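# Slowly slide the cabinet's bottom drawer fully open

## Task

Pull the cabinet's lowest drawer out until it is completely open. It fails immediately if any of these happen: the drawer is forced very hard, the drawer slides fast, or it hits either its closed or its open stop faster than a slow creep. It also fails if the cabinet shifts or tilts beyond a small amount, if any arm part other than the fingers bumps the drawer, or if any part of the robot strikes the cabinet.

## Robot and tools

Robot: one arm with six revolute joints (waist, shoulder, elbow, wrist pitch, wrist yaw, wrist roll) and a two-finger parallel gripper. The only camera is cam_wrist (896x504), mounted on the hand. The drives are cheap and have play. The wrist joints are weak, with contact load limits of 3.6, 3.99 and 3.66 N m. Waist, shoulder and elbow allow 17.6, 21.8 and 21.1 N m. Reaching a load limit triggers a TORQUE FAULT, which freezes the arm for 10 s.

Frames: all reported poses, velocities, targets and camera poses are in the arm's base frame. That base sits at (0, 0, +0.076) m in the scene frame with quat_wxyz (+0.981, +0.150, +0.118, +0.027), so it is tilted. In base coordinates, true up is (-0.224, +0.302, +0.927). The scene frame has its origin on the table under the base, +z up, and +y to the left when looking along +x. Gripper axes: the fingers point along the gripper's +x and close along its y. end_effector_position is the point midway between the fingers, 3 to 4 cm behind the tips. Only the last 1.5 cm of each inner finger face is flat.

execute_actions(actions, cameras): actions is a list of actions. Each action is a table of up to 15 rows, and each row is 7 numbers in [-1, 1]: dx, dy, dz, rx, ry, rz, opening. Each row runs for one 1/30 s step. A short table repeats its final row until 15 steps (0.5 s) are used. The first six numbers are an offset, not a pose. They are measured along the base-frame axes from the Hand target as it stood when that action began, and every row of the action counts from that same start. The rotation (rx, ry, rz) is a rotation vector about the Hand target's position. The scale is 1.0 = 0.6 m or 180 degrees. Sending the same offset again moves the target further. Opening is absolute: +1 is fully open (0.080 m), empty fingers touch near -0.78, and values below that do nothing more. Closing fully takes at least 0.6 s. An empty actions list just returns state and images. cameras selects images: omit, null or ["all"] for all, [] for none.

move(target, speed, blend, opening_speed, blocking, cameras): target is one 7-number row on the same offset scale, or a list of up to 15 rows. All rows are offsets from the one Hand target at the move's start. The path is straight and lasts at least 0.5 s; if it would take over 10 s it ends early. speed is the top path speed in m/s, 0.002 to 2.4, default 0.25; rotation is capped at twice that in rad/s. blend (m) rounds corners in a list; 0 stops at each point. opening_speed is the opening's rate per second on the -1 to +1 scale, at least 0.2. blocking=false returns after about 0.5 s while the move continues. The path ignores obstacles, and faster moves hit harder and lag more. Do not route the path near the arm's base, because that can flip the shoulder posture; go around it instead.

The move result adds a "move:" line. done means at rest within 8 mm and 2 degrees of target. Other endings include off_target, moving, held (a safety check withheld a step or clearance stopped the path), blocked (the gripper stopped far from its goal, so the arm then holds and presses lightly) and fault. limits=paced means the sent pose was clipped; limits=held means steps were withheld. Neither done nor off_target tells you about contact.

wait(seconds 0 to 10) lets time pass while the last command holds. stop brakes a running move. zoom_image(camera "cam_wrist", region [x0, y0, x1, y1], at most 504x504 px) enlarges part of the latest image. show_instructions shows the reference pages. read_manual(section "licences") returns the licence text. finished_scene(scene 1) ends the scene permanently.

Results: end_effector_position (m), end_effector_quat_wxyz, and linear and angular velocities, all in the base frame. These can be off by a few cm, more at long reach. Hand target is the last commanded pose after clipping, and the next offsets count from it. The controller keeps the commanded orientation within 32 degrees of the measured one. The gripper often rests short of its target; send another command, even all zeros, or the remaining distance. To stop pressing on something, command the target back past the gripper. Tool commands shows the present opening command; resend it to keep it, because 0 is a real command. grip_measured uses the opening scale. Joint positions (rad) and velocities list the six joints and then the finger gap (m). Joint torques and External joint torques follow the same order; the latter estimates outside push, and a push toward higher angles lowers it. Wrist depth is a 7x7 grid of median distances in mm (70 to 1000), rows separated by " / ", with "-" meaning no reading. MOTOR HOT warns of heating; at 95 °C an OVER-TEMPERATURE FAULT halts the arm. Holding loads or straining toward unreachable poses heats motors. Camera calibration (K, distortion, T_world_to_cam) is approximate.

Avoid: hitting the cabinet with anything, touching the drawer with anything except the fingers (the camera cable counts as the arm), pulling hard or fast, and letting the drawer reach either end stop at more than a creep. Do not shift or tip the cabinet, and do not let anything fall off the table. Check the pose after every move, because friction and sag can leave the gripper low, short or tilted.

Each tool is called after ">>>" by a JSON object that holds its "method" and its "body".

Reference images:

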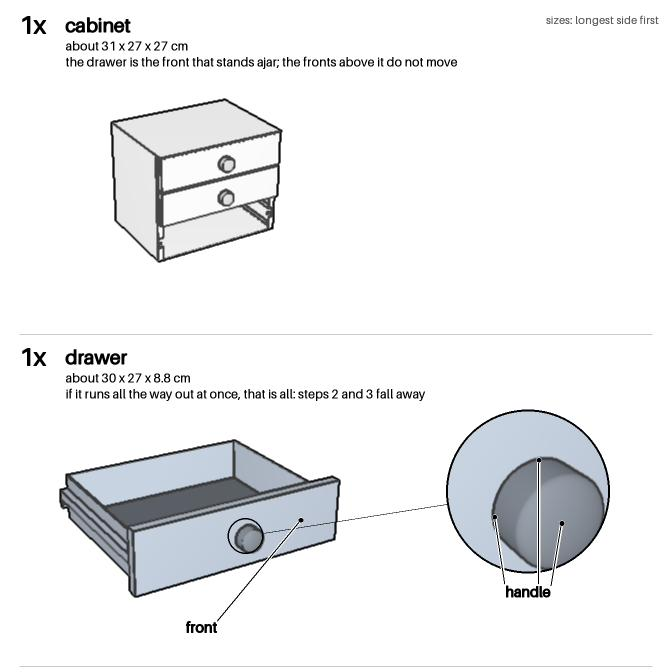

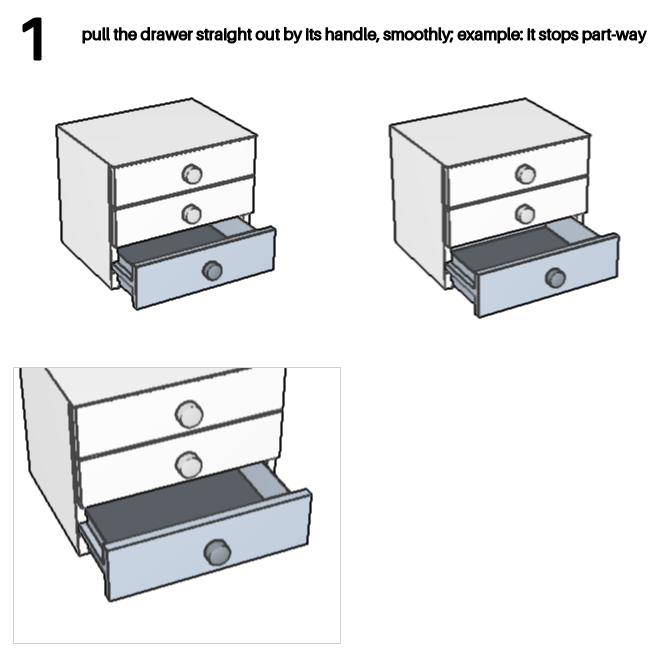

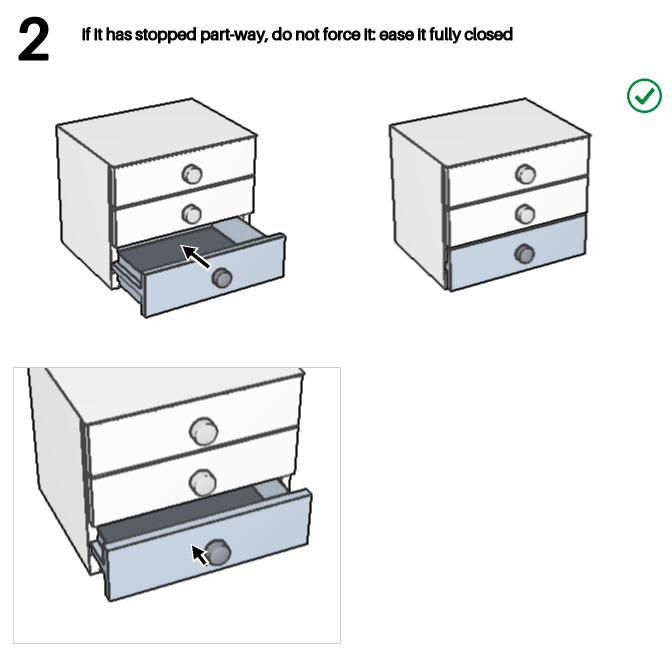

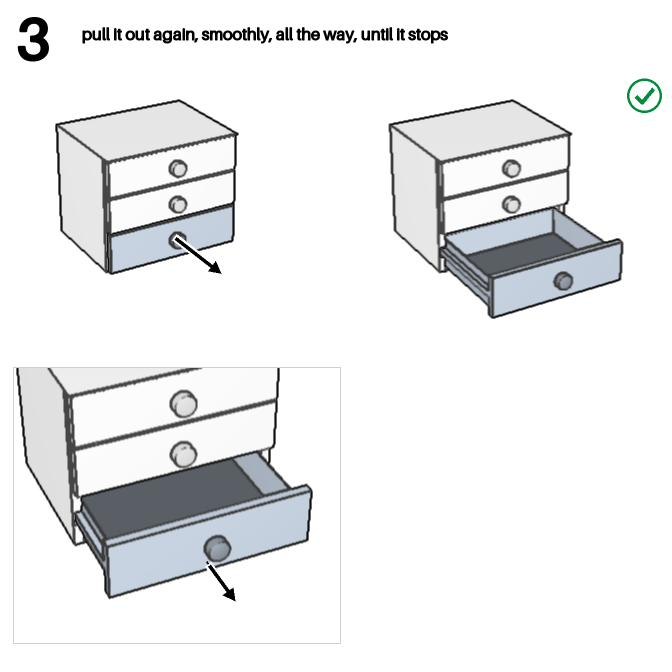

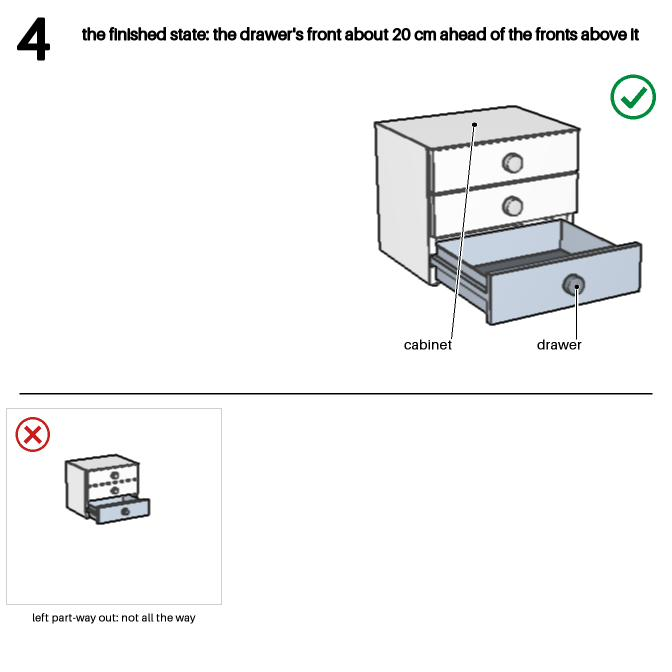

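## Session

>>> {"method": "execute_actions", "body": {"actions": []}}

Scene clock: 0.00 s.
end_effector_position=(+0.3136, -0.1069, +0.4177) grip_measured=+0.133 end_effector_quat_wxyz=(+0.771, -0.005, +0.049, -0.635)
Joint positions: [0.141 1.594 1.835 -1.209 1.486 0.897 0.041]
Joint velocities: within noise
Joint torques (N m): no reading
External joint torques (N m): no reading
Heat: hottest wrist yaw 34 °C (+0.0 °C/min).
Wrist depth (mm): [- - - - - 986 940 / - - - - - - - / - 617 - - - - - / 493 548 597 - - - - / 444 472 528 579 - - - / 390 418 77 501 92 628 - / - - 405 445 86 - -]
Hand target: +0.3136, -0.1070, +0.4185; +0.770, -0.002, +0.045, -0.637
Tool commands: gripper/opening=+0.13329

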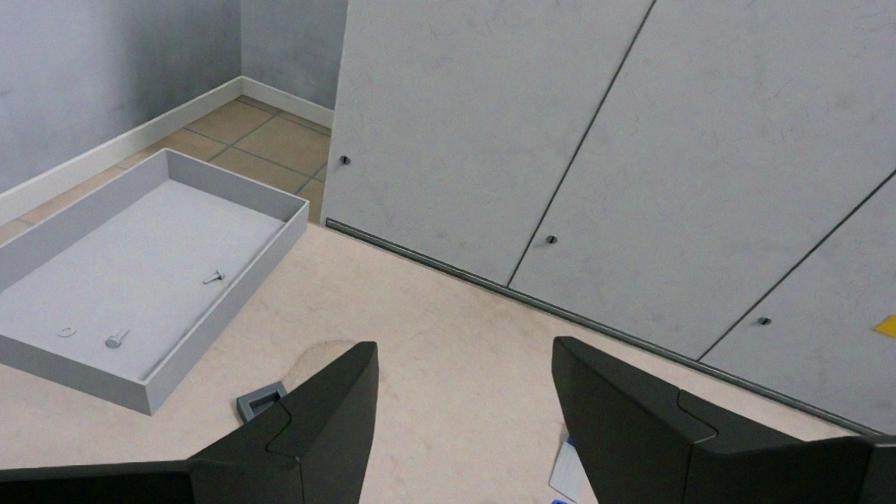

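>>> {"method": "move", "body": {"target": [-0.006, 0.178, 0.019, -0.0718, 0.0387, 0.411, 0.13329], "speed": 0.35}}

Scene clock: 89.27 s.
end_effector_position=(+0.3127, -0.0006, +0.4274) grip_measured=+0.133 end_effector_quat_wxyz=(+0.988, -0.144, +0.015, -0.050)
Joint positions: [0.091 0.963 1.177 -0.23 0.194 -0.287 0.041]
Joint velocities: within noise
Joint torques (N m): [0.8 -4.94 6.78 1.75 -0.51 -0.26]
External joint torques (N m): [-0.15 -1.03 -0.04 -0.08 -0.27 -0.26]
Heat: hottest wrist yaw 34 °C (+0.0 °C/min).
Wrist depth (mm): [- - - - - - - / - - - - - - - / - - - - - - - / - - 345 345 - - - / 278 278 280 282 - - - / 235 243 77 239 92 605 592 / - - 196 207 92 - -]
Hand target: +0.3100, -0.0001, +0.4300; +0.988, -0.146, +0.011, -0.046
Off the commanded pose: 0.004 m, 1 deg.
move: done
camera_calibration:
cam_wrist: T_world_to_cam=[[-0.147452, -0.950566, 0.273282, -0.066362], [-0.332894, -0.212485, -0.918712, 0.528277], [0.931364, -0.22644, -0.285107, -0.0856357], [0, 0, 0, 1]] pos_world=[0.245833, 0.0297783, 0.479054]

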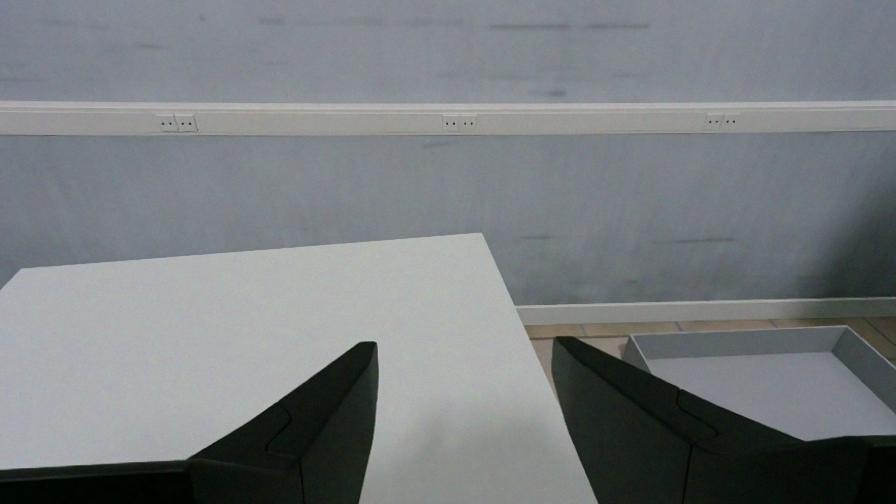

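>>> {"method": "move", "body": {"target": [-0.158, 0.0, -0.084, 0.027, 0.2914, -0.088, 0.13329], "speed": 0.35}}

Scene clock: 315.83 s.
end_effector_position=(+0.2171, -0.0006, +0.3807) grip_measured=+0.133 end_effector_quat_wxyz=(+0.898, -0.114, +0.416, -0.089)
Joint positions: [0.301 1.207 1.847 -1.577 0.446 0.114 0.041]
Joint velocities: within noise
Joint torques (N m): [1.17 -4.01 3.76 1.01 -0.21 0.3]
External joint torques (N m): [0.25 -0.9 -1.06 -0.12 -0.25 0.3]
Heat: hottest wrist pitch 33 °C (+0.0 °C/min).
Wrist depth (mm): [180 181 185 188 192 496 492 / 200 209 215 240 473 479 487 / 276 300 300 432 464 468 476 / 435 416 422 426 452 455 462 / 425 425 427 437 442 445 452 / 416 423 77 428 92 436 443 / - - 412 419 86 - -]
Hand target: +0.2152, +0.0000, +0.3795; +0.872, -0.108, +0.466, -0.108
Off the commanded pose: 0.002 m, 7 deg.
joint sent to its limit — joint 4 (wrist pitch), lower limit. The joint targets are off in orientation, not in position.
move: off_target
camera_calibration:
cam_wrist: T_world_to_cam=[[-0.10838, -0.945251, 0.307821, -0.0893401], [-0.919048, -0.0227635, -0.393488, 0.380884], [0.378952, -0.325548, -0.866264, 0.331161], [0, 0, 0, 1]] pos_world=[0.214874, 0.0320303, 0.464247]

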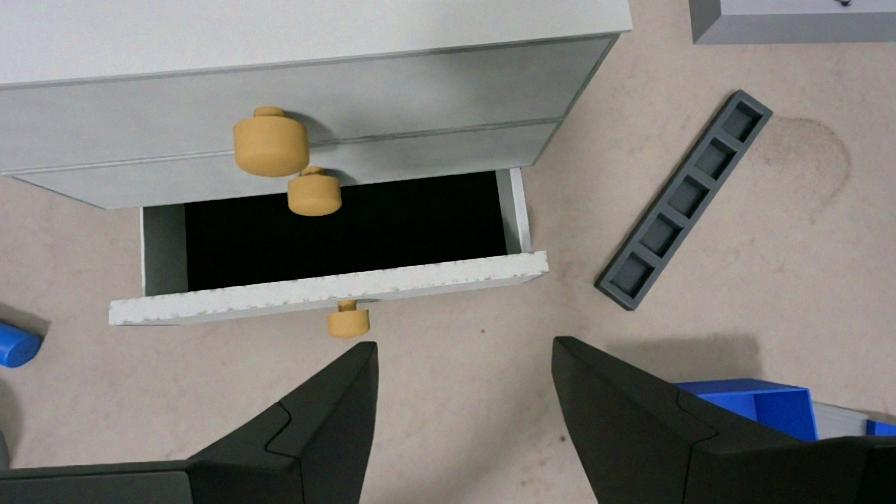

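>>> {"method": "move", "body": {"target": [0.0679, 0.002, -0.3797, -0.0077, -0.0171, 0.0363, 0.5], "speed": 0.2}}

Scene clock: 464.03 s.
end_effector_position=(+0.2557, +0.0004, +0.1565) grip_measured=+0.497 end_effector_quat_wxyz=(+0.889, -0.141, +0.431, -0.071)
Joint positions: [0.228 0.987 0.745 -0.695 0.391 -0.008 0.057]
Joint velocities: within noise
Joint torques (N m): [0.89 -2.68 4.7 1.79 -0.24 -0.27]
External joint torques (N m): [-0.2 0.5 -1.48 0.7 -0.23 -0.27]
Heat: hottest wrist yaw 30 °C (+0.0 °C/min).
Wrist depth (mm): [191 206 209 213 217 218 172 / 179 120 122 124 127 128 131 / 127 130 137 142 151 162 173 / 211 213 217 152 225 230 232 / 209 210 214 218 220 225 228 / 205 207 106 214 214 88 224 / - - 207 210 212 79 -]
Hand target: +0.2559, +0.0011, +0.1517; +0.887, -0.142, +0.434, -0.067
Off the commanded pose: 0.005 m, 1 deg.
move: done
camera_calibration:
cam_wrist: T_world_to_cam=[[-0.0484165, -0.938255, 0.342538, -0.0358685], [-0.932308, -0.080606, -0.352568, 0.325225], [0.35841, -0.336421, -0.87084, 0.128712], [0, 0, 0, 1]] pos_world=[0.255342, 0.0358626, 0.239038]

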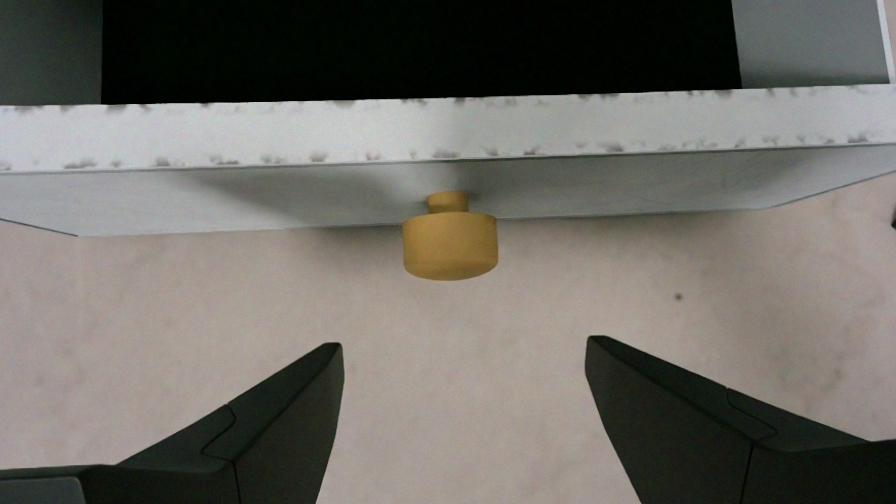

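>>> {"method": "zoom_image", "body": {"camera": "cam_wrist", "region": [340, 140, 560, 360]}}

Scaled by 2.291 from the camera's 896x504 image, which has a finer 1280x720 frame.

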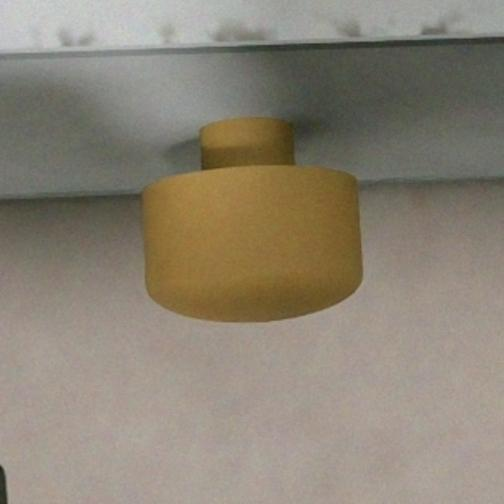

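>>> {"method": "move", "body": {"target": [0.063, -0.0193, -0.0502, -0.0004, -0.0305, 0.0142, 0.5], "speed": 0.1}}

Scene clock: 633.37 s.
end_effector_position=(+0.2940, -0.0111, +0.1266) grip_measured=+0.497 end_effector_quat_wxyz=(+0.909, -0.148, +0.385, -0.059)
Joint positions: [0.116 1.09 0.61 -0.316 0.305 -0.147 0.057]
Joint velocities: within noise
Joint torques (N m): [1.06 -3.19 4.52 2.01 -0.33 -0.26]
External joint torques (N m): [-0.2 0.78 -1.5 0.75 -0.26 -0.26]
Heat: hottest wrist pitch 35 °C (+1.0 °C/min).
Wrist depth (mm): [176 179 182 186 188 191 170 / 171 173 175 178 181 184 171 / 165 167 169 87 88 179 91 / - 81 83 84 86 88 89 / 172 159 175 117 182 185 188 / 168 171 94 107 114 88 183 / - - 166 169 171 79 -]
Hand target: +0.2937, -0.0105, +0.1216; +0.908, -0.148, +0.388, -0.054
Off the commanded pose: 0.005 m, 1 deg.
move: done
camera_calibration:
cam_wrist: T_world_to_cam=[[-0.0392845, -0.939047, 0.341536, -0.0371305], [-0.890245, -0.122332, -0.438748, 0.34746], [0.453786, -0.321287, -0.831176, 0.0521362], [0, 0, 0, 1]] pos_world=[0.284207, 0.0243889, 0.208463]

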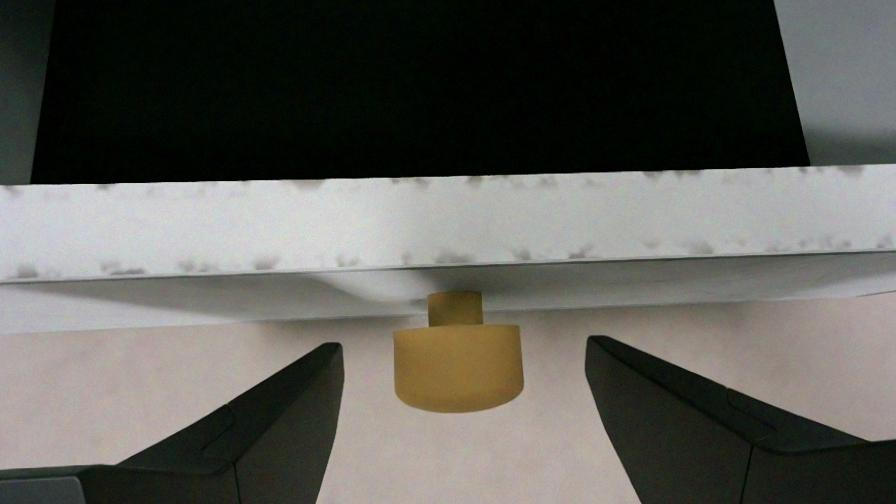

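>>> {"method": "move", "body": {"target": [[0.0146, -0.0073, -0.026, 0, 0, 0, 0.5], [0.0146, -0.0073, -0.026, 0, 0, 0, -0.08]], "speed": 0.06, "opening_speed": 0.6}}

Scene clock: 691.77 s.
end_effector_position=(+0.3032, -0.0150, +0.1109) grip_measured=-0.077 end_effector_quat_wxyz=(+0.909, -0.148, +0.384, -0.057)
Joint positions: [0.09 1.155 0.578 -0.214 0.283 -0.167 0.032]
Joint velocities: within noise
Joint torques (N m): [1.17 -3.4 4.33 1.97 -0.26 -0.27]
External joint torques (N m): [-0.19 0.86 -1.49 0.7 -0.18 -0.27]
Heat: hottest wrist pitch 36 °C (+1.0 °C/min).
Wrist depth (mm): [157 159 162 164 167 170 168 / 152 153 155 158 161 163 163 / - - - - - - - / - - - - - - 77 / 142 126 131 89 133 165 168 / 152 154 75 - 88 163 164 / - - - 152 89 - -]
Hand target: +0.3025, -0.0148, +0.1060; +0.908, -0.148, +0.388, -0.054
Off the commanded pose: 0.005 m, 1 deg.
move: done
camera_calibration:
cam_wrist: T_world_to_cam=[[-0.0374915, -0.939812, 0.339628, -0.0354072], [-0.88986, -0.123244, -0.439271, 0.348266], [0.45469, -0.31869, -0.831681, 0.0333678], [0, 0, 0, 1]] pos_world=[0.293409, 0.0202797, 0.19276]

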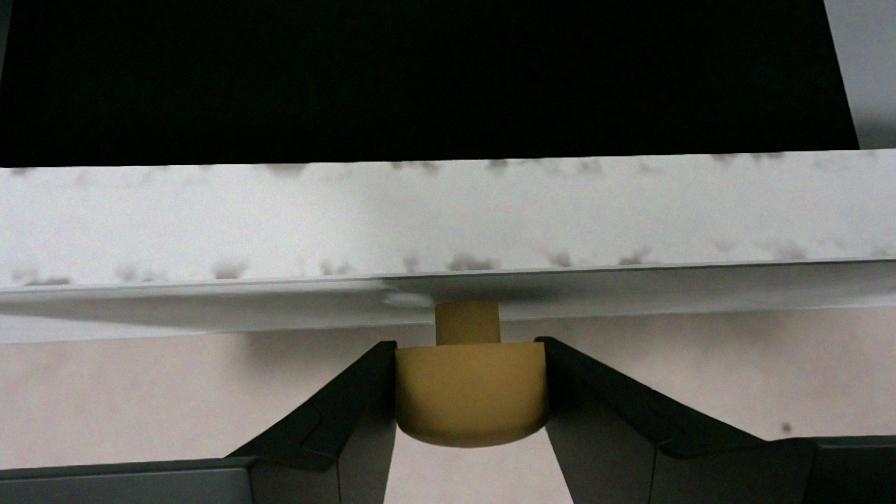

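>>> {"method": "move", "body": {"target": [0, 0, 0, 0, 0, 0, -0.16], "speed": 0.05, "opening_speed": 0.4}}

Scene clock: 700.73 s.
end_effector_position=(+0.3031, -0.0148, +0.1107) grip_measured=-0.129 end_effector_quat_wxyz=(+0.909, -0.148, +0.385, -0.056)
Joint positions: [0.09 1.155 0.577 -0.214 0.282 -0.169 0.029]
Joint velocities: within noise
Joint torques (N m): [1.15 -3.36 4.38 1.98 -0.24 -0.22]
External joint torques (N m): [-0.17 0.8 -1.29 0.75 -0.17 -0.22]
Heat: hottest wrist pitch 35 °C (+0.0 °C/min).
Wrist depth (mm): [158 160 162 164 167 170 168 / 152 153 156 158 162 163 164 / - - - - - - - / - - - - - - 78 / 155 127 140 91 134 166 168 / 152 154 79 95 90 162 165 / - - - 152 88 - -]
Hand target: +0.3025, -0.0148, +0.1060; +0.908, -0.148, +0.388, -0.054
Off the commanded pose: 0.005 m, 1 deg.
move: done
camera_calibration:
cam_wrist: T_world_to_cam=[[-0.0352594, -0.939862, 0.339731, -0.0358714], [-0.889942, -0.125143, -0.438569, 0.348088], [0.454709, -0.317804, -0.83201, 0.0334323], [0, 0, 0, 1]] pos_world=[0.293311, 0.0204714, 0.192663]

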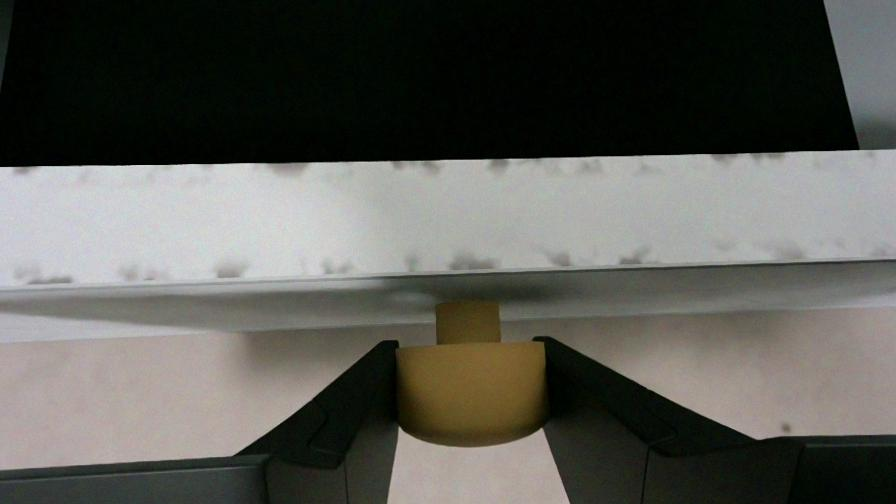

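>>> {"method": "move", "body": {"target": [-0.0321, -0.0034, -0.0084, 0, 0, 0, -0.16], "speed": 0.03}}

Scene clock: 731.83 s.
end_effector_position=(+0.2946, -0.0154, +0.1084) grip_measured=-0.131 end_effector_quat_wxyz=(+0.914, -0.146, +0.374, -0.054)
Joint positions: [0.085 1.103 0.527 -0.191 0.271 -0.173 0.029]
Joint velocities: within noise
Joint torques (N m): [1.27 -6.45 2.67 -0.36 -0.16 -0.13]
External joint torques (N m): [0.05 -2.59 -3.05 -1.62 -0.07 -0.13]
Heat: hottest wrist pitch 33 °C (-3.0 °C/min).
Wrist depth (mm): [160 163 166 167 170 173 171 / 155 157 158 161 163 165 165 / - - - - - - - / - - - - 83 88 84 / 142 121 128 102 131 166 168 / 153 155 79 - 90 163 163 / - - - 151 88 - -]
Hand target: +0.2833, -0.0169, +0.1010; +0.908, -0.148, +0.388, -0.054
Off the commanded pose: 0.014 m, 2 deg.
move: off_target
camera_calibration:
cam_wrist: T_world_to_cam=[[-0.0373085, -0.942227, 0.332892, -0.0346915], [-0.879144, -0.127427, -0.459203, 0.338408], [0.475093, -0.309792, -0.823599, 0.0284372], [0, 0, 0, 1]] pos_world=[0.282705, 0.0192448, 0.190368]

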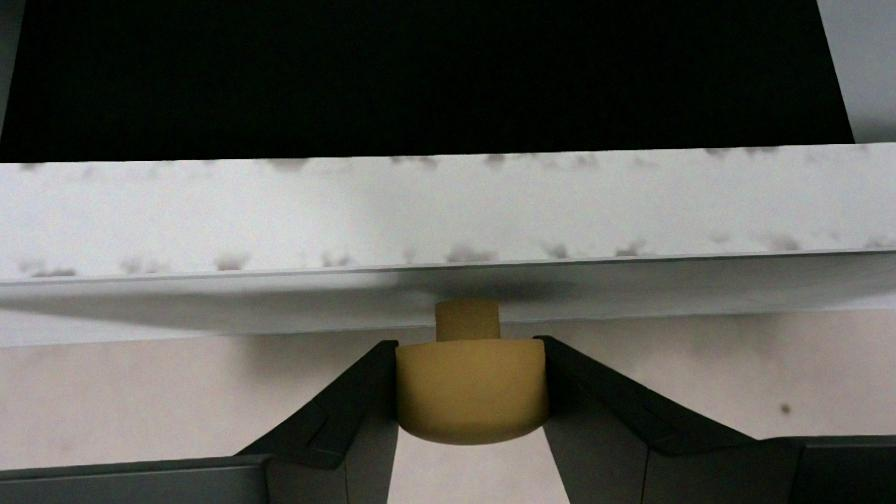

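>>> {"method": "move", "body": {"target": [0.0241, 0.0026, 0.0063, 0, 0, 0, -0.16], "speed": 0.03}}

Scene clock: 796.80 s.
end_effector_position=(+0.2960, -0.0160, +0.1078) grip_measured=-0.131 end_effector_quat_wxyz=(+0.910, -0.148, +0.383, -0.056)
Joint positions: [0.085 1.121 0.545 -0.209 0.277 -0.173 0.029]
Joint velocities: within noise
Joint torques (N m): [1.44 -2.01 6.14 1.31 -0.1 -0.07]
External joint torques (N m): [0.16 1.96 0.4 0.06 -0.01 -0.07]
Heat: hottest wrist pitch 30 °C (-3.0 °C/min).
Wrist depth (mm): [159 161 164 165 168 170 169 / 153 154 157 159 162 164 164 / - - - - - - - / - - - - - - 78 / 143 126 130 92 131 166 168 / 152 154 79 95 91 163 164 / - - - 152 88 - -]
Hand target: +0.2977, -0.0153, +0.1048; +0.908, -0.148, +0.388, -0.054
Off the commanded pose: 0.004 m, 1 deg.
move: done
camera_calibration:
cam_wrist: T_world_to_cam=[[-0.0346142, -0.940107, 0.339118, -0.036348], [-0.887864, -0.126848, -0.442275, 0.340036], [0.458802, -0.3164, -0.830296, 0.0325555], [0, 0, 0, 1]] pos_world=[0.285711, 0.0192624, 0.189746]

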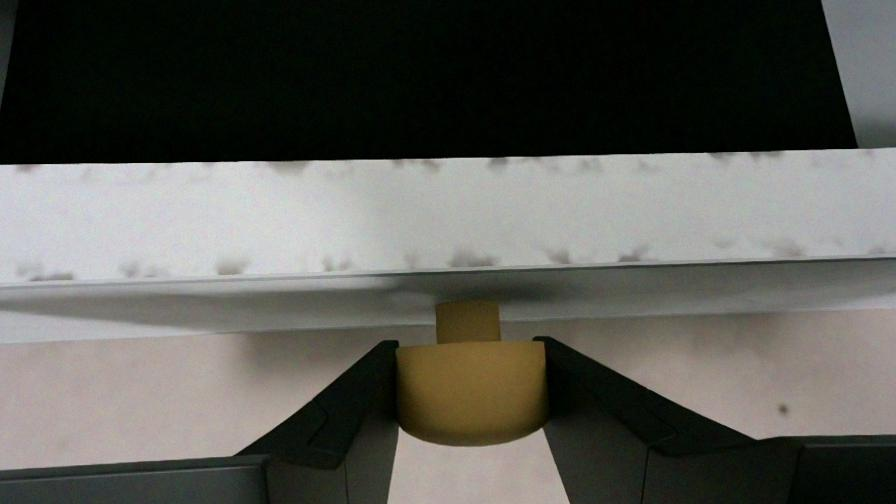

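>>> {"method": "move", "body": {"target": [0.0193, 0.002, 0.0051, 0, 0, 0, -0.16], "speed": 0.03}}

Scene clock: 805.20 s.
end_effector_position=(+0.3061, -0.0149, +0.1102) grip_measured=-0.131 end_effector_quat_wxyz=(+0.909, -0.149, +0.386, -0.055)
Joint positions: [0.086 1.171 0.587 -0.209 0.277 -0.173 0.029]
Joint velocities: within noise
Joint torques (N m): [1.61 -2.1 6.09 2.02 -0.08 -0.04]
External joint torques (N m): [0.24 2.17 0.49 0.81 0.01 -0.04]
Heat: hottest wrist pitch 30 °C (-2.0 °C/min).
Wrist depth (mm): [158 159 162 164 167 170 168 / 152 154 156 159 161 163 163 / - - - - - - - / - - - - - - 77 / 155 130 134 92 132 166 168 / 153 154 79 95 91 163 164 / - - - 152 88 - -]
Hand target: +0.3093, -0.0142, +0.1078; +0.908, -0.148, +0.388, -0.054
Off the commanded pose: 0.004 m, 0 deg.
move: done
camera_calibration:
cam_wrist: T_world_to_cam=[[-0.0312678, -0.939905, 0.340001, -0.0369362], [-0.891118, -0.127852, -0.435388, 0.350416], [0.452693, -0.316595, -0.833569, 0.0324534], [0, 0, 0, 1]] pos_world=[0.296416, 0.0203596, 0.192177]

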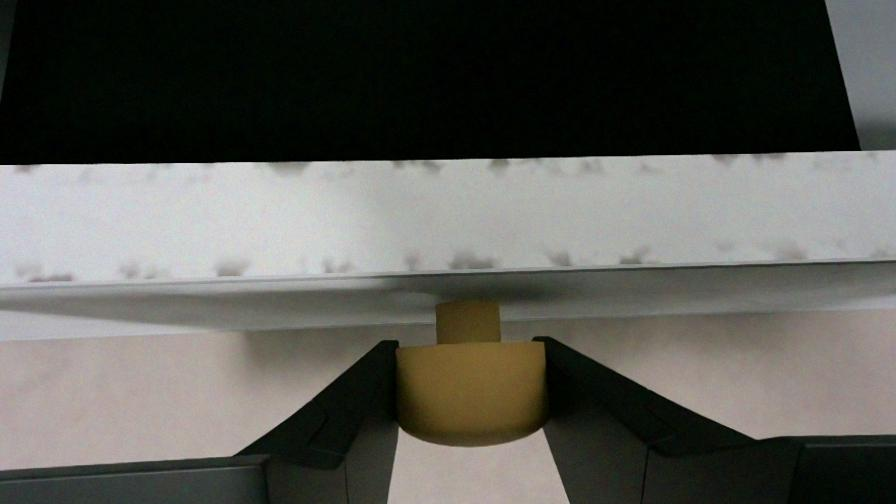

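>>> {"method": "move", "body": {"target": [0.0448, 0.0029, 0.0071, 0.0009, -0.0528, 0.0173, -0.13], "speed": 0.06}}

Scene clock: 896.53 s.
end_effector_position=(+0.3341, -0.0129, +0.1136) grip_measured=-0.121 end_effector_quat_wxyz=(+0.937, -0.154, +0.311, -0.045)
Joint positions: [0.066 1.239 0.528 0.087 0.234 -0.229 0.03]
Joint velocities: within noise
Joint torques (N m): [1.16 -3.44 4.87 3 -0.47 -0.2]
External joint torques (N m): [-0.31 1.27 -0.68 1.54 -0.34 -0.2]
Heat: hottest wrist pitch 35 °C (+3.0 °C/min).
Wrist depth (mm): [178 181 187 189 192 195 173 / 167 170 172 176 179 182 173 / - 71 - - 73 73 74 / - - 80 81 79 82 91 / - 121 115 100 116 141 150 / 152 154 80 95 87 162 163 / - - - 147 88 - -]
Hand target: +0.3362, -0.0124, +0.1121; +0.938, -0.153, +0.307, -0.041
Off the commanded pose: 0.003 m, 1 deg.
move: done
camera_calibration:
cam_wrist: T_world_to_cam=[[-0.0393583, -0.941289, 0.335299, -0.0321838], [-0.805972, -0.168444, -0.567482, 0.363165], [0.590644, -0.292577, -0.752023, -0.0318112], [0, 0, 0, 1]] pos_world=[0.310223, 0.0215714, 0.192958]

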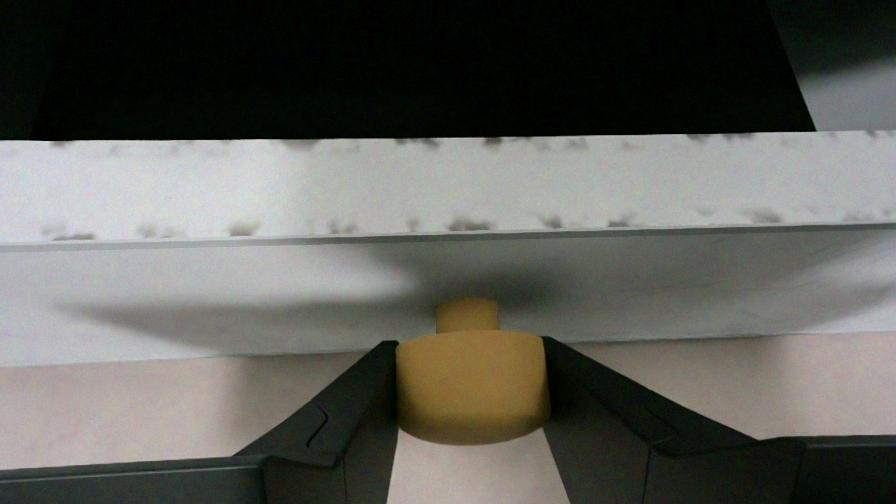

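>>> {"method": "move", "body": {"target": [[0.0281, 0.0004, 0.0002, 0.0009, -0.0528, 0.0173, -0.13], [0.0575, 0.0006, -0.0007, 0.0019, -0.1109, 0.0363, -0.13]], "speed": 0.06}}

Scene clock: 932.83 s.
end_effector_position=(+0.3682, -0.0134, +0.1073) grip_measured=-0.121 end_effector_quat_wxyz=(+0.977, -0.158, +0.143, -0.017)
Joint positions: [-0.008 1.514 0.359 0.877 0.07 -0.311 0.03]
Joint velocities: within noise
Joint torques (N m): [1.64 -4.56 4.25 3.42 -0.61 -0.17]
External joint torques (N m): [-0.06 0.82 0.21 1.62 -0.36 -0.17]
Heat: hottest wrist pitch 45 °C (+12.0 °C/min).
Wrist depth (mm): [- - - - - - - / - 72 71 74 76 76 77 / - 78 82 82 84 84 89 / - 90 92 92 97 99 102 / - 110 110 92 112 126 125 / 129 132 79 88 87 157 158 / - - - 140 88 - -]
Hand target: +0.3707, -0.0121, +0.1117; +0.979, -0.158, +0.131, -0.012
Off the commanded pose: 0.005 m, 1 deg.
move: done
camera_calibration:
cam_wrist: T_world_to_cam=[[-0.041992, -0.948294, 0.314602, -0.0260139], [-0.554402, -0.23984, -0.796941, 0.318035], [0.831189, -0.207881, -0.515665, -0.169607], [0, 0, 0, 1]] pos_world=[0.316202, 0.0163506, 0.174179]

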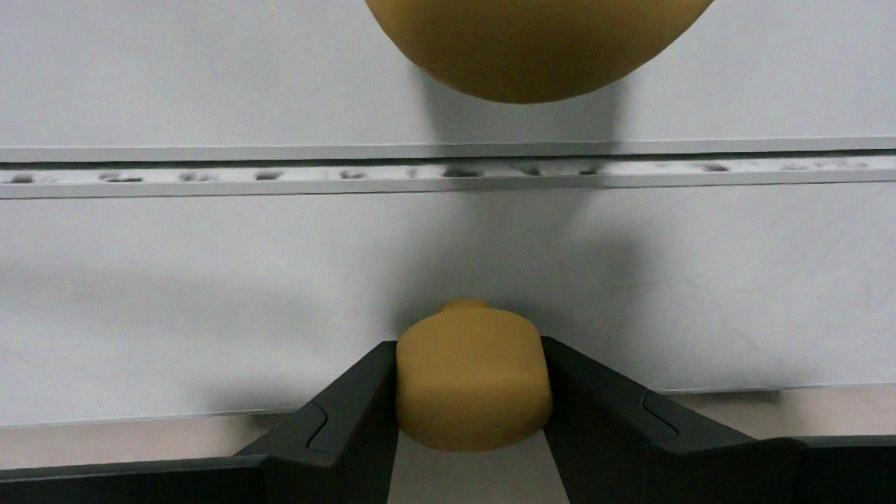

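>>> {"method": "move", "body": {"target": [0.0089, -0.0002, -0.001, 0.0004, -0.0211, 0.0069, -0.13], "speed": 0.02}}

Scene clock: 981.70 s.
end_effector_position=(+0.3702, -0.0140, +0.1048) grip_measured=-0.121 end_effector_quat_wxyz=(+0.981, -0.158, +0.111, -0.012)
Joint positions: [-0.023 1.597 0.33 1.05 0.036 -0.318 0.03]
Joint velocities: within noise
Joint torques (N m): [1.72 -3.92 5.32 3.32 -0.69 -0.18]
External joint torques (N m): [0 1.46 1.92 1.54 -0.43 -0.19]
Heat: hottest wrist pitch 54 °C (+10.1 °C/min). Fold the arm in close to its base, or ease its load, before you think long.
Wrist depth (mm): [- - - - - - 73 / - 73 72 74 77 78 78 / - 82 83 84 86 90 91 / - 91 93 94 99 100 104 / - 107 110 92 113 123 124 / 125 127 80 87 87 147 152 / - - - 139 88 - -]
Hand target: +0.3760, -0.0122, +0.1111; +0.983, -0.158, +0.097, -0.007
Off the commanded pose: 0.009 m, 2 deg.
MOTOR HOT: joint 4 (wrist pitch) reports 54 °C; the controller stops the arm at 95 °C. To cool a motor, set the load down, stop pushing, or move to a pose that needs little force.
move: off_target
camera_calibration:
cam_wrist: T_world_to_cam=[[-0.0432406, -0.949528, 0.310687, -0.0248016], [-0.499597, -0.248752, -0.829774, 0.300036], [0.865178, -0.191098, -0.463625, -0.190476], [0, 0, 0, 1]] pos_world=[0.31362, 0.0146853, 0.168358]

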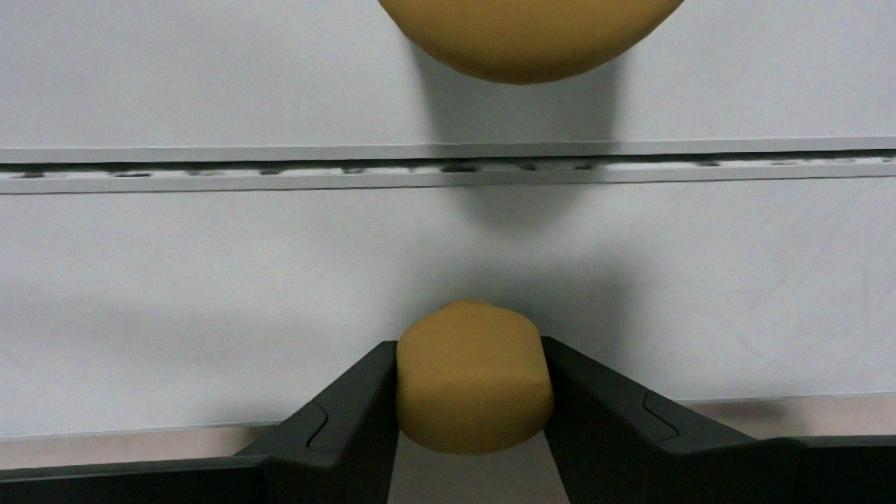

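>>> {"method": "zoom_image", "body": {"camera": "cam_wrist", "region": [560, 100, 760, 240]}}

Scaled by 2.520 from the camera's 896x504 image, which has a finer 1280x720 frame.

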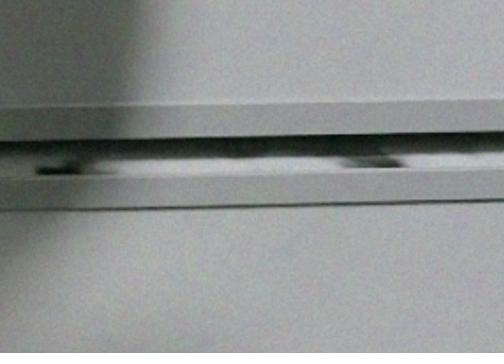

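>>> {"method": "move", "body": {"target": [0.0065, 0.0006, 0.0014, 0, 0, 0, -0.13], "speed": 0.01}}

Scene clock: 1003.87 s.
end_effector_position=(+0.3702, -0.0140, +0.1040) grip_measured=-0.121 end_effector_quat_wxyz=(+0.981, -0.158, +0.112, -0.012)
Joint positions: [-0.023 1.599 0.33 1.05 0.036 -0.318 0.03]
Joint velocities: within noise
Joint torques (N m): [1.93 -3.34 7 2.78 -0.62 -0.17]
External joint torques (N m): [0.23 2.08 3.58 0.98 -0.37 -0.17]
Heat: hottest wrist pitch 55 °C (+6.0 °C/min). Fold the arm in close to its base, or ease its load, before you think long.
Wrist depth (mm): [- - - - - - 73 / - 73 72 74 77 78 78 / - 81 83 84 86 90 91 / - 91 93 94 99 100 104 / - 107 110 92 112 123 124 / 124 127 94 87 87 147 151 / - - - 139 88 - -]
Hand target: +0.3800, -0.0118, +0.1119; +0.983, -0.158, +0.097, -0.007
Off the commanded pose: 0.013 m, 2 deg.
MOTOR HOT: still on. Joint 4 (wrist pitch) reports 55 °C.
move: off_target
camera_calibration:
cam_wrist: T_world_to_cam=[[-0.0425798, -0.949556, 0.310694, -0.0247857], [-0.501521, -0.248643, -0.828646, 0.299973], [0.864097, -0.191103, -0.465635, -0.19029], [0, 0, 0, 1]] pos_world=[0.313817, 0.0146856, 0.167666]

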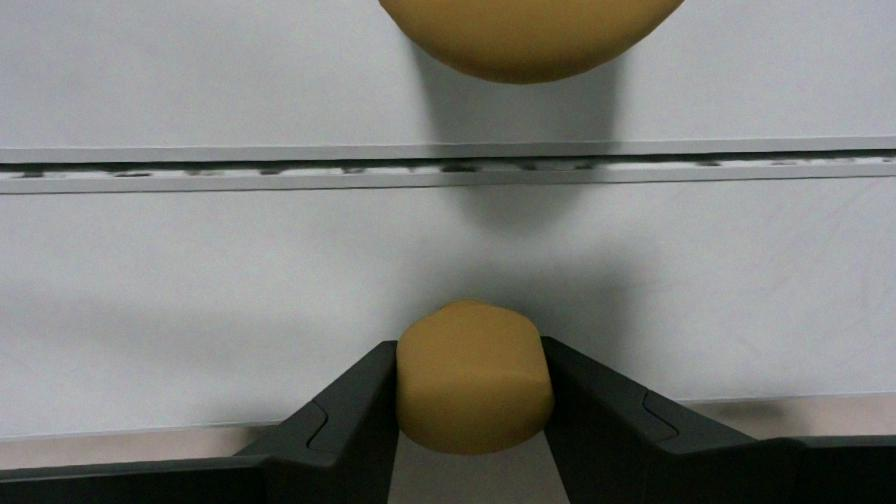

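>>> {"method": "move", "body": {"target": [[-0.0267, -0.0025, -0.0115, 0, 0, 0, -0.14], [-0.083, -0.0018, -0.0063, -0.0023, 0.132, -0.0433, -0.14], [-0.1328, -0.0053, -0.0118, -0.0032, 0.1848, -0.0606, -0.14]], "speed": [0.02, 0.08, 0.08], "blend": [0.004, 0.01, 0]}}

Scene clock: 1065.20 s.
end_effector_position=(+0.3040, -0.0151, +0.1088) grip_measured=-0.125 end_effector_quat_wxyz=(+0.911, -0.152, +0.380, -0.052)
Joint positions: [0.084 1.156 0.564 -0.187 0.273 -0.186 0.029]
Joint velocities: within noise
Joint torques (N m): [1.78 -4.33 4.74 0.17 0.08 0.29]
External joint torques (N m): [0.44 -0.08 -1.05 -1.12 0.17 0.29]
Heat: hottest wrist pitch 48 °C (-7.1 °C/min). Fold the arm in close to its base, or ease its load, before you think long.
Wrist depth (mm): [159 161 163 166 168 171 170 / 153 154 157 159 162 164 164 / - - - - - - - / - - - - - 73 77 / 155 128 132 102 127 166 168 / 151 154 79 - 90 162 164 / - - - 151 88 - -]
Hand target: +0.3002, -0.0150, +0.1047; +0.908, -0.148, +0.388, -0.054
Off the commanded pose: 0.005 m, 1 deg.
MOTOR HOT: still on. Joint 4 (wrist pitch) reports 48 °C.
move: done; blend cut to 0 m at target 1
camera_calibration:
cam_wrist: T_world_to_cam=[[-0.0262068, -0.938773, 0.343537, -0.038601], [-0.885077, -0.137963, -0.444527, 0.34695], [0.464706, -0.315706, -0.827271, 0.0278608], [0, 0, 0, 1]] pos_world=[0.293119, 0.0204247, 0.190538]

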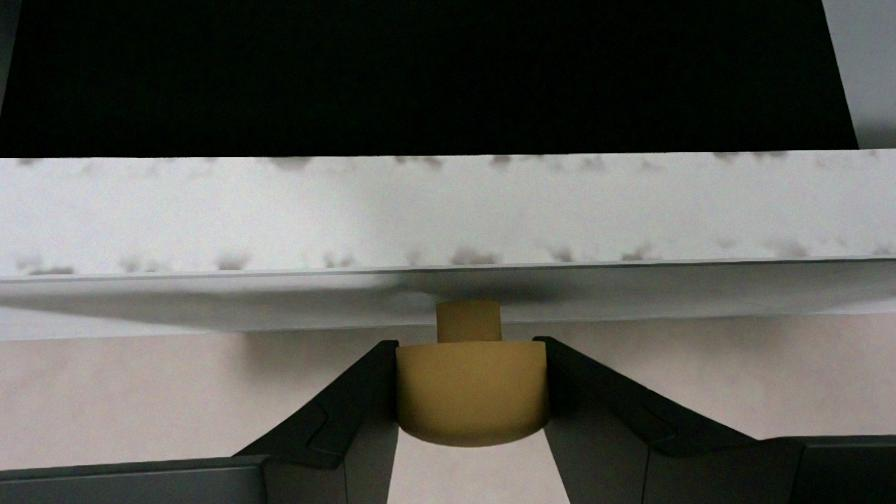

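>>> {"method": "move", "body": {"target": [-0.031, -0.0049, -0.0131, 0, 0, 0, -0.14], "speed": 0.03}}

Scene clock: 1090.87 s.
end_effector_position=(+0.2884, -0.0167, +0.1055) grip_measured=-0.125 end_effector_quat_wxyz=(+0.913, -0.151, +0.376, -0.053)
Joint positions: [0.083 1.077 0.503 -0.195 0.273 -0.186 0.029]
Joint velocities: within noise
Joint torques (N m): [0.97 -4.17 3.21 0.37 -0.08 0.13]
External joint torques (N m): [-0.21 -0.44 -2.61 -0.92 0.01 0.13]
Heat: hottest wrist pitch 39 °C (-12.0 °C/min).
Wrist depth (mm): [159 161 165 167 169 173 171 / 153 155 157 160 163 166 165 / - - - - - - - / - - - - - 75 80 / 142 123 128 102 126 165 168 / 152 153 79 - 90 162 164 / - - - 151 88 - -]
Hand target: +0.2816, -0.0179, +0.0969; +0.908, -0.148, +0.388, -0.054
Off the commanded pose: 0.011 m, 2 deg.
MOTOR HOT: cleared.
move: off_target
camera_calibration:
cam_wrist: T_world_to_cam=[[-0.0308515, -0.93901, 0.342502, -0.0379914], [-0.880664, -0.136531, -0.453642, 0.331168], [0.472736, -0.315625, -0.82274, 0.0291135], [0, 0, 0, 1]] pos_world=[0.276712, 0.0187291, 0.187196]

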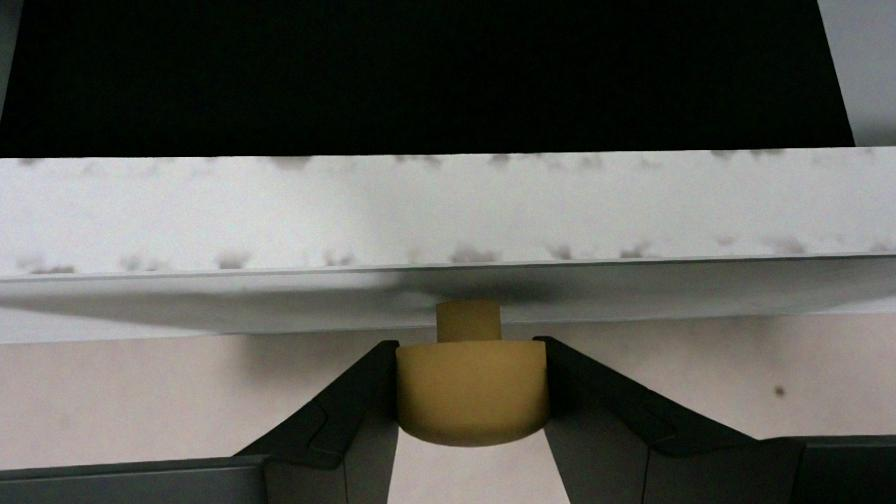

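>>> {"method": "move", "body": {"target": [-0.065, -0.006, -0.0137, 0, 0, 0, -0.14], "speed": 0.035}}

Scene clock: 1104.90 s.
end_effector_position=(+0.2484, -0.0211, +0.0969) grip_measured=-0.125 end_effector_quat_wxyz=(+0.912, -0.151, +0.377, -0.055)
Joint positions: [0.079 0.862 0.386 -0.295 0.273 -0.186 0.029]
Joint velocities: within noise
Joint torques (N m): [0.61 -3.11 3.68 0.42 -0.16 0.06]
External joint torques (N m): [-0.18 -0.65 -2.28 -0.83 -0.07 0.06]
Heat: hottest wrist pitch 36 °C (-15.0 °C/min).
Wrist depth (mm): [159 161 165 167 170 173 171 / 153 155 157 160 162 165 165 / - - - - - - - / - - - - - 76 80 / - 122 127 102 127 166 168 / 152 153 79 - 90 163 164 / - - - 151 88 - -]
Hand target: +0.2426, -0.0215, +0.0888; +0.908, -0.148, +0.388, -0.054
Off the commanded pose: 0.010 m, 1 deg.
move: off_target
camera_calibration:
cam_wrist: T_world_to_cam=[[-0.0341821, -0.938827, 0.342689, -0.0395417], [-0.882, -0.132918, -0.452117, 0.291712], [0.470009, -0.317705, -0.823502, 0.0402733], [0, 0, 0, 1]] pos_world=[0.237009, 0.0144458, 0.178603]

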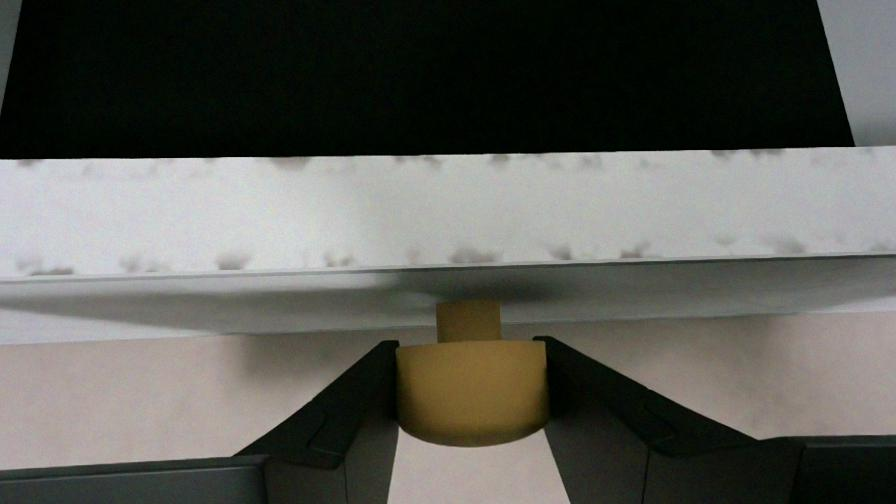

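>>> {"method": "move", "body": {"target": [-0.0567, -0.0059, -0.0124, 0, 0, 0, -0.14], "speed": 0.03}}

Scene clock: 1115.57 s.
end_effector_position=(+0.2132, -0.0251, +0.0894) grip_measured=-0.125 end_effector_quat_wxyz=(+0.912, -0.149, +0.377, -0.057)
Joint positions: [0.071 0.632 0.305 -0.444 0.269 -0.186 0.029]
Joint velocities: within noise
Joint torques (N m): [0.11 -2.03 4.08 0.48 -0.26 -0.11]
External joint torques (N m): [-0.31 -0.62 -2.25 -0.81 -0.17 -0.11]
Heat: hottest wrist pitch 35 °C (-15.1 °C/min).
Wrist depth (mm): [159 161 165 167 170 172 171 / 153 155 157 160 163 166 165 / - - - - - - - / - - - - - 77 82 / 139 120 126 94 129 165 168 / 151 153 79 - 90 162 164 / - - - 150 88 - -]
Hand target: +0.2087, -0.0250, +0.0814; +0.908, -0.148, +0.388, -0.054
Off the commanded pose: 0.009 m, 1 deg.
move: off_target
camera_calibration:
cam_wrist: T_world_to_cam=[[-0.0395962, -0.939329, 0.340724, -0.040651], [-0.882788, -0.126858, -0.45232, 0.25711], [0.4681, -0.318697, -0.824205, 0.0496905], [0, 0, 0, 1]] pos_world=[0.202104, 0.0102679, 0.171102]

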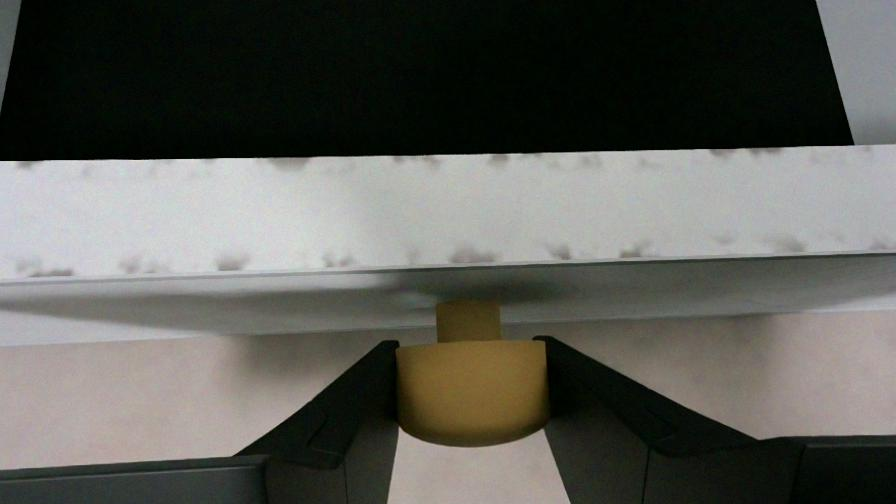

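>>> {"method": "move", "body": {"target": [-0.0324, -0.0034, -0.0071, 0, 0, 0, -0.14], "speed": 0.012}}

Scene clock: 1129.33 s.
end_effector_position=(+0.1932, -0.0272, +0.0852) grip_measured=-0.125 end_effector_quat_wxyz=(+0.912, -0.149, +0.377, -0.057)
Joint positions: [0.062 0.48 0.271 -0.559 0.263 -0.192 0.029]
Joint velocities: within noise
Joint torques (N m): [-0.14 -1.39 4.3 0.48 -0.29 -0.13]
External joint torques (N m): [-0.41 -0.67 -2.06 -0.78 -0.17 -0.13]
Heat: hottest wrist pitch 34 °C (-12.1 °C/min).
Wrist depth (mm): [160 162 165 167 169 173 171 / 154 155 158 160 163 166 166 / - - - - - - - / - - - - 82 77 82 / 138 120 126 94 128 166 168 / 152 153 79 - 90 162 163 / - - - 150 88 - -]
Hand target: +0.1892, -0.0271, +0.0770; +0.908, -0.148, +0.388, -0.054
Off the commanded pose: 0.009 m, 1 deg.
move: off_target
camera_calibration:
cam_wrist: T_world_to_cam=[[-0.0397144, -0.93939, 0.340542, -0.0419356], [-0.882415, -0.126923, -0.453027, 0.237249], [0.468792, -0.318492, -0.823891, 0.0547856], [0, 0, 0, 1]] pos_world=[0.182003, 0.00816721, 0.166898]

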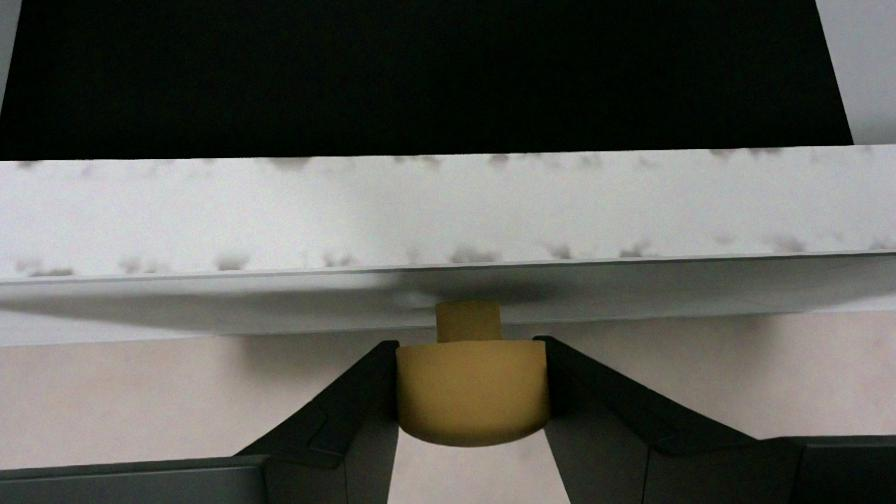

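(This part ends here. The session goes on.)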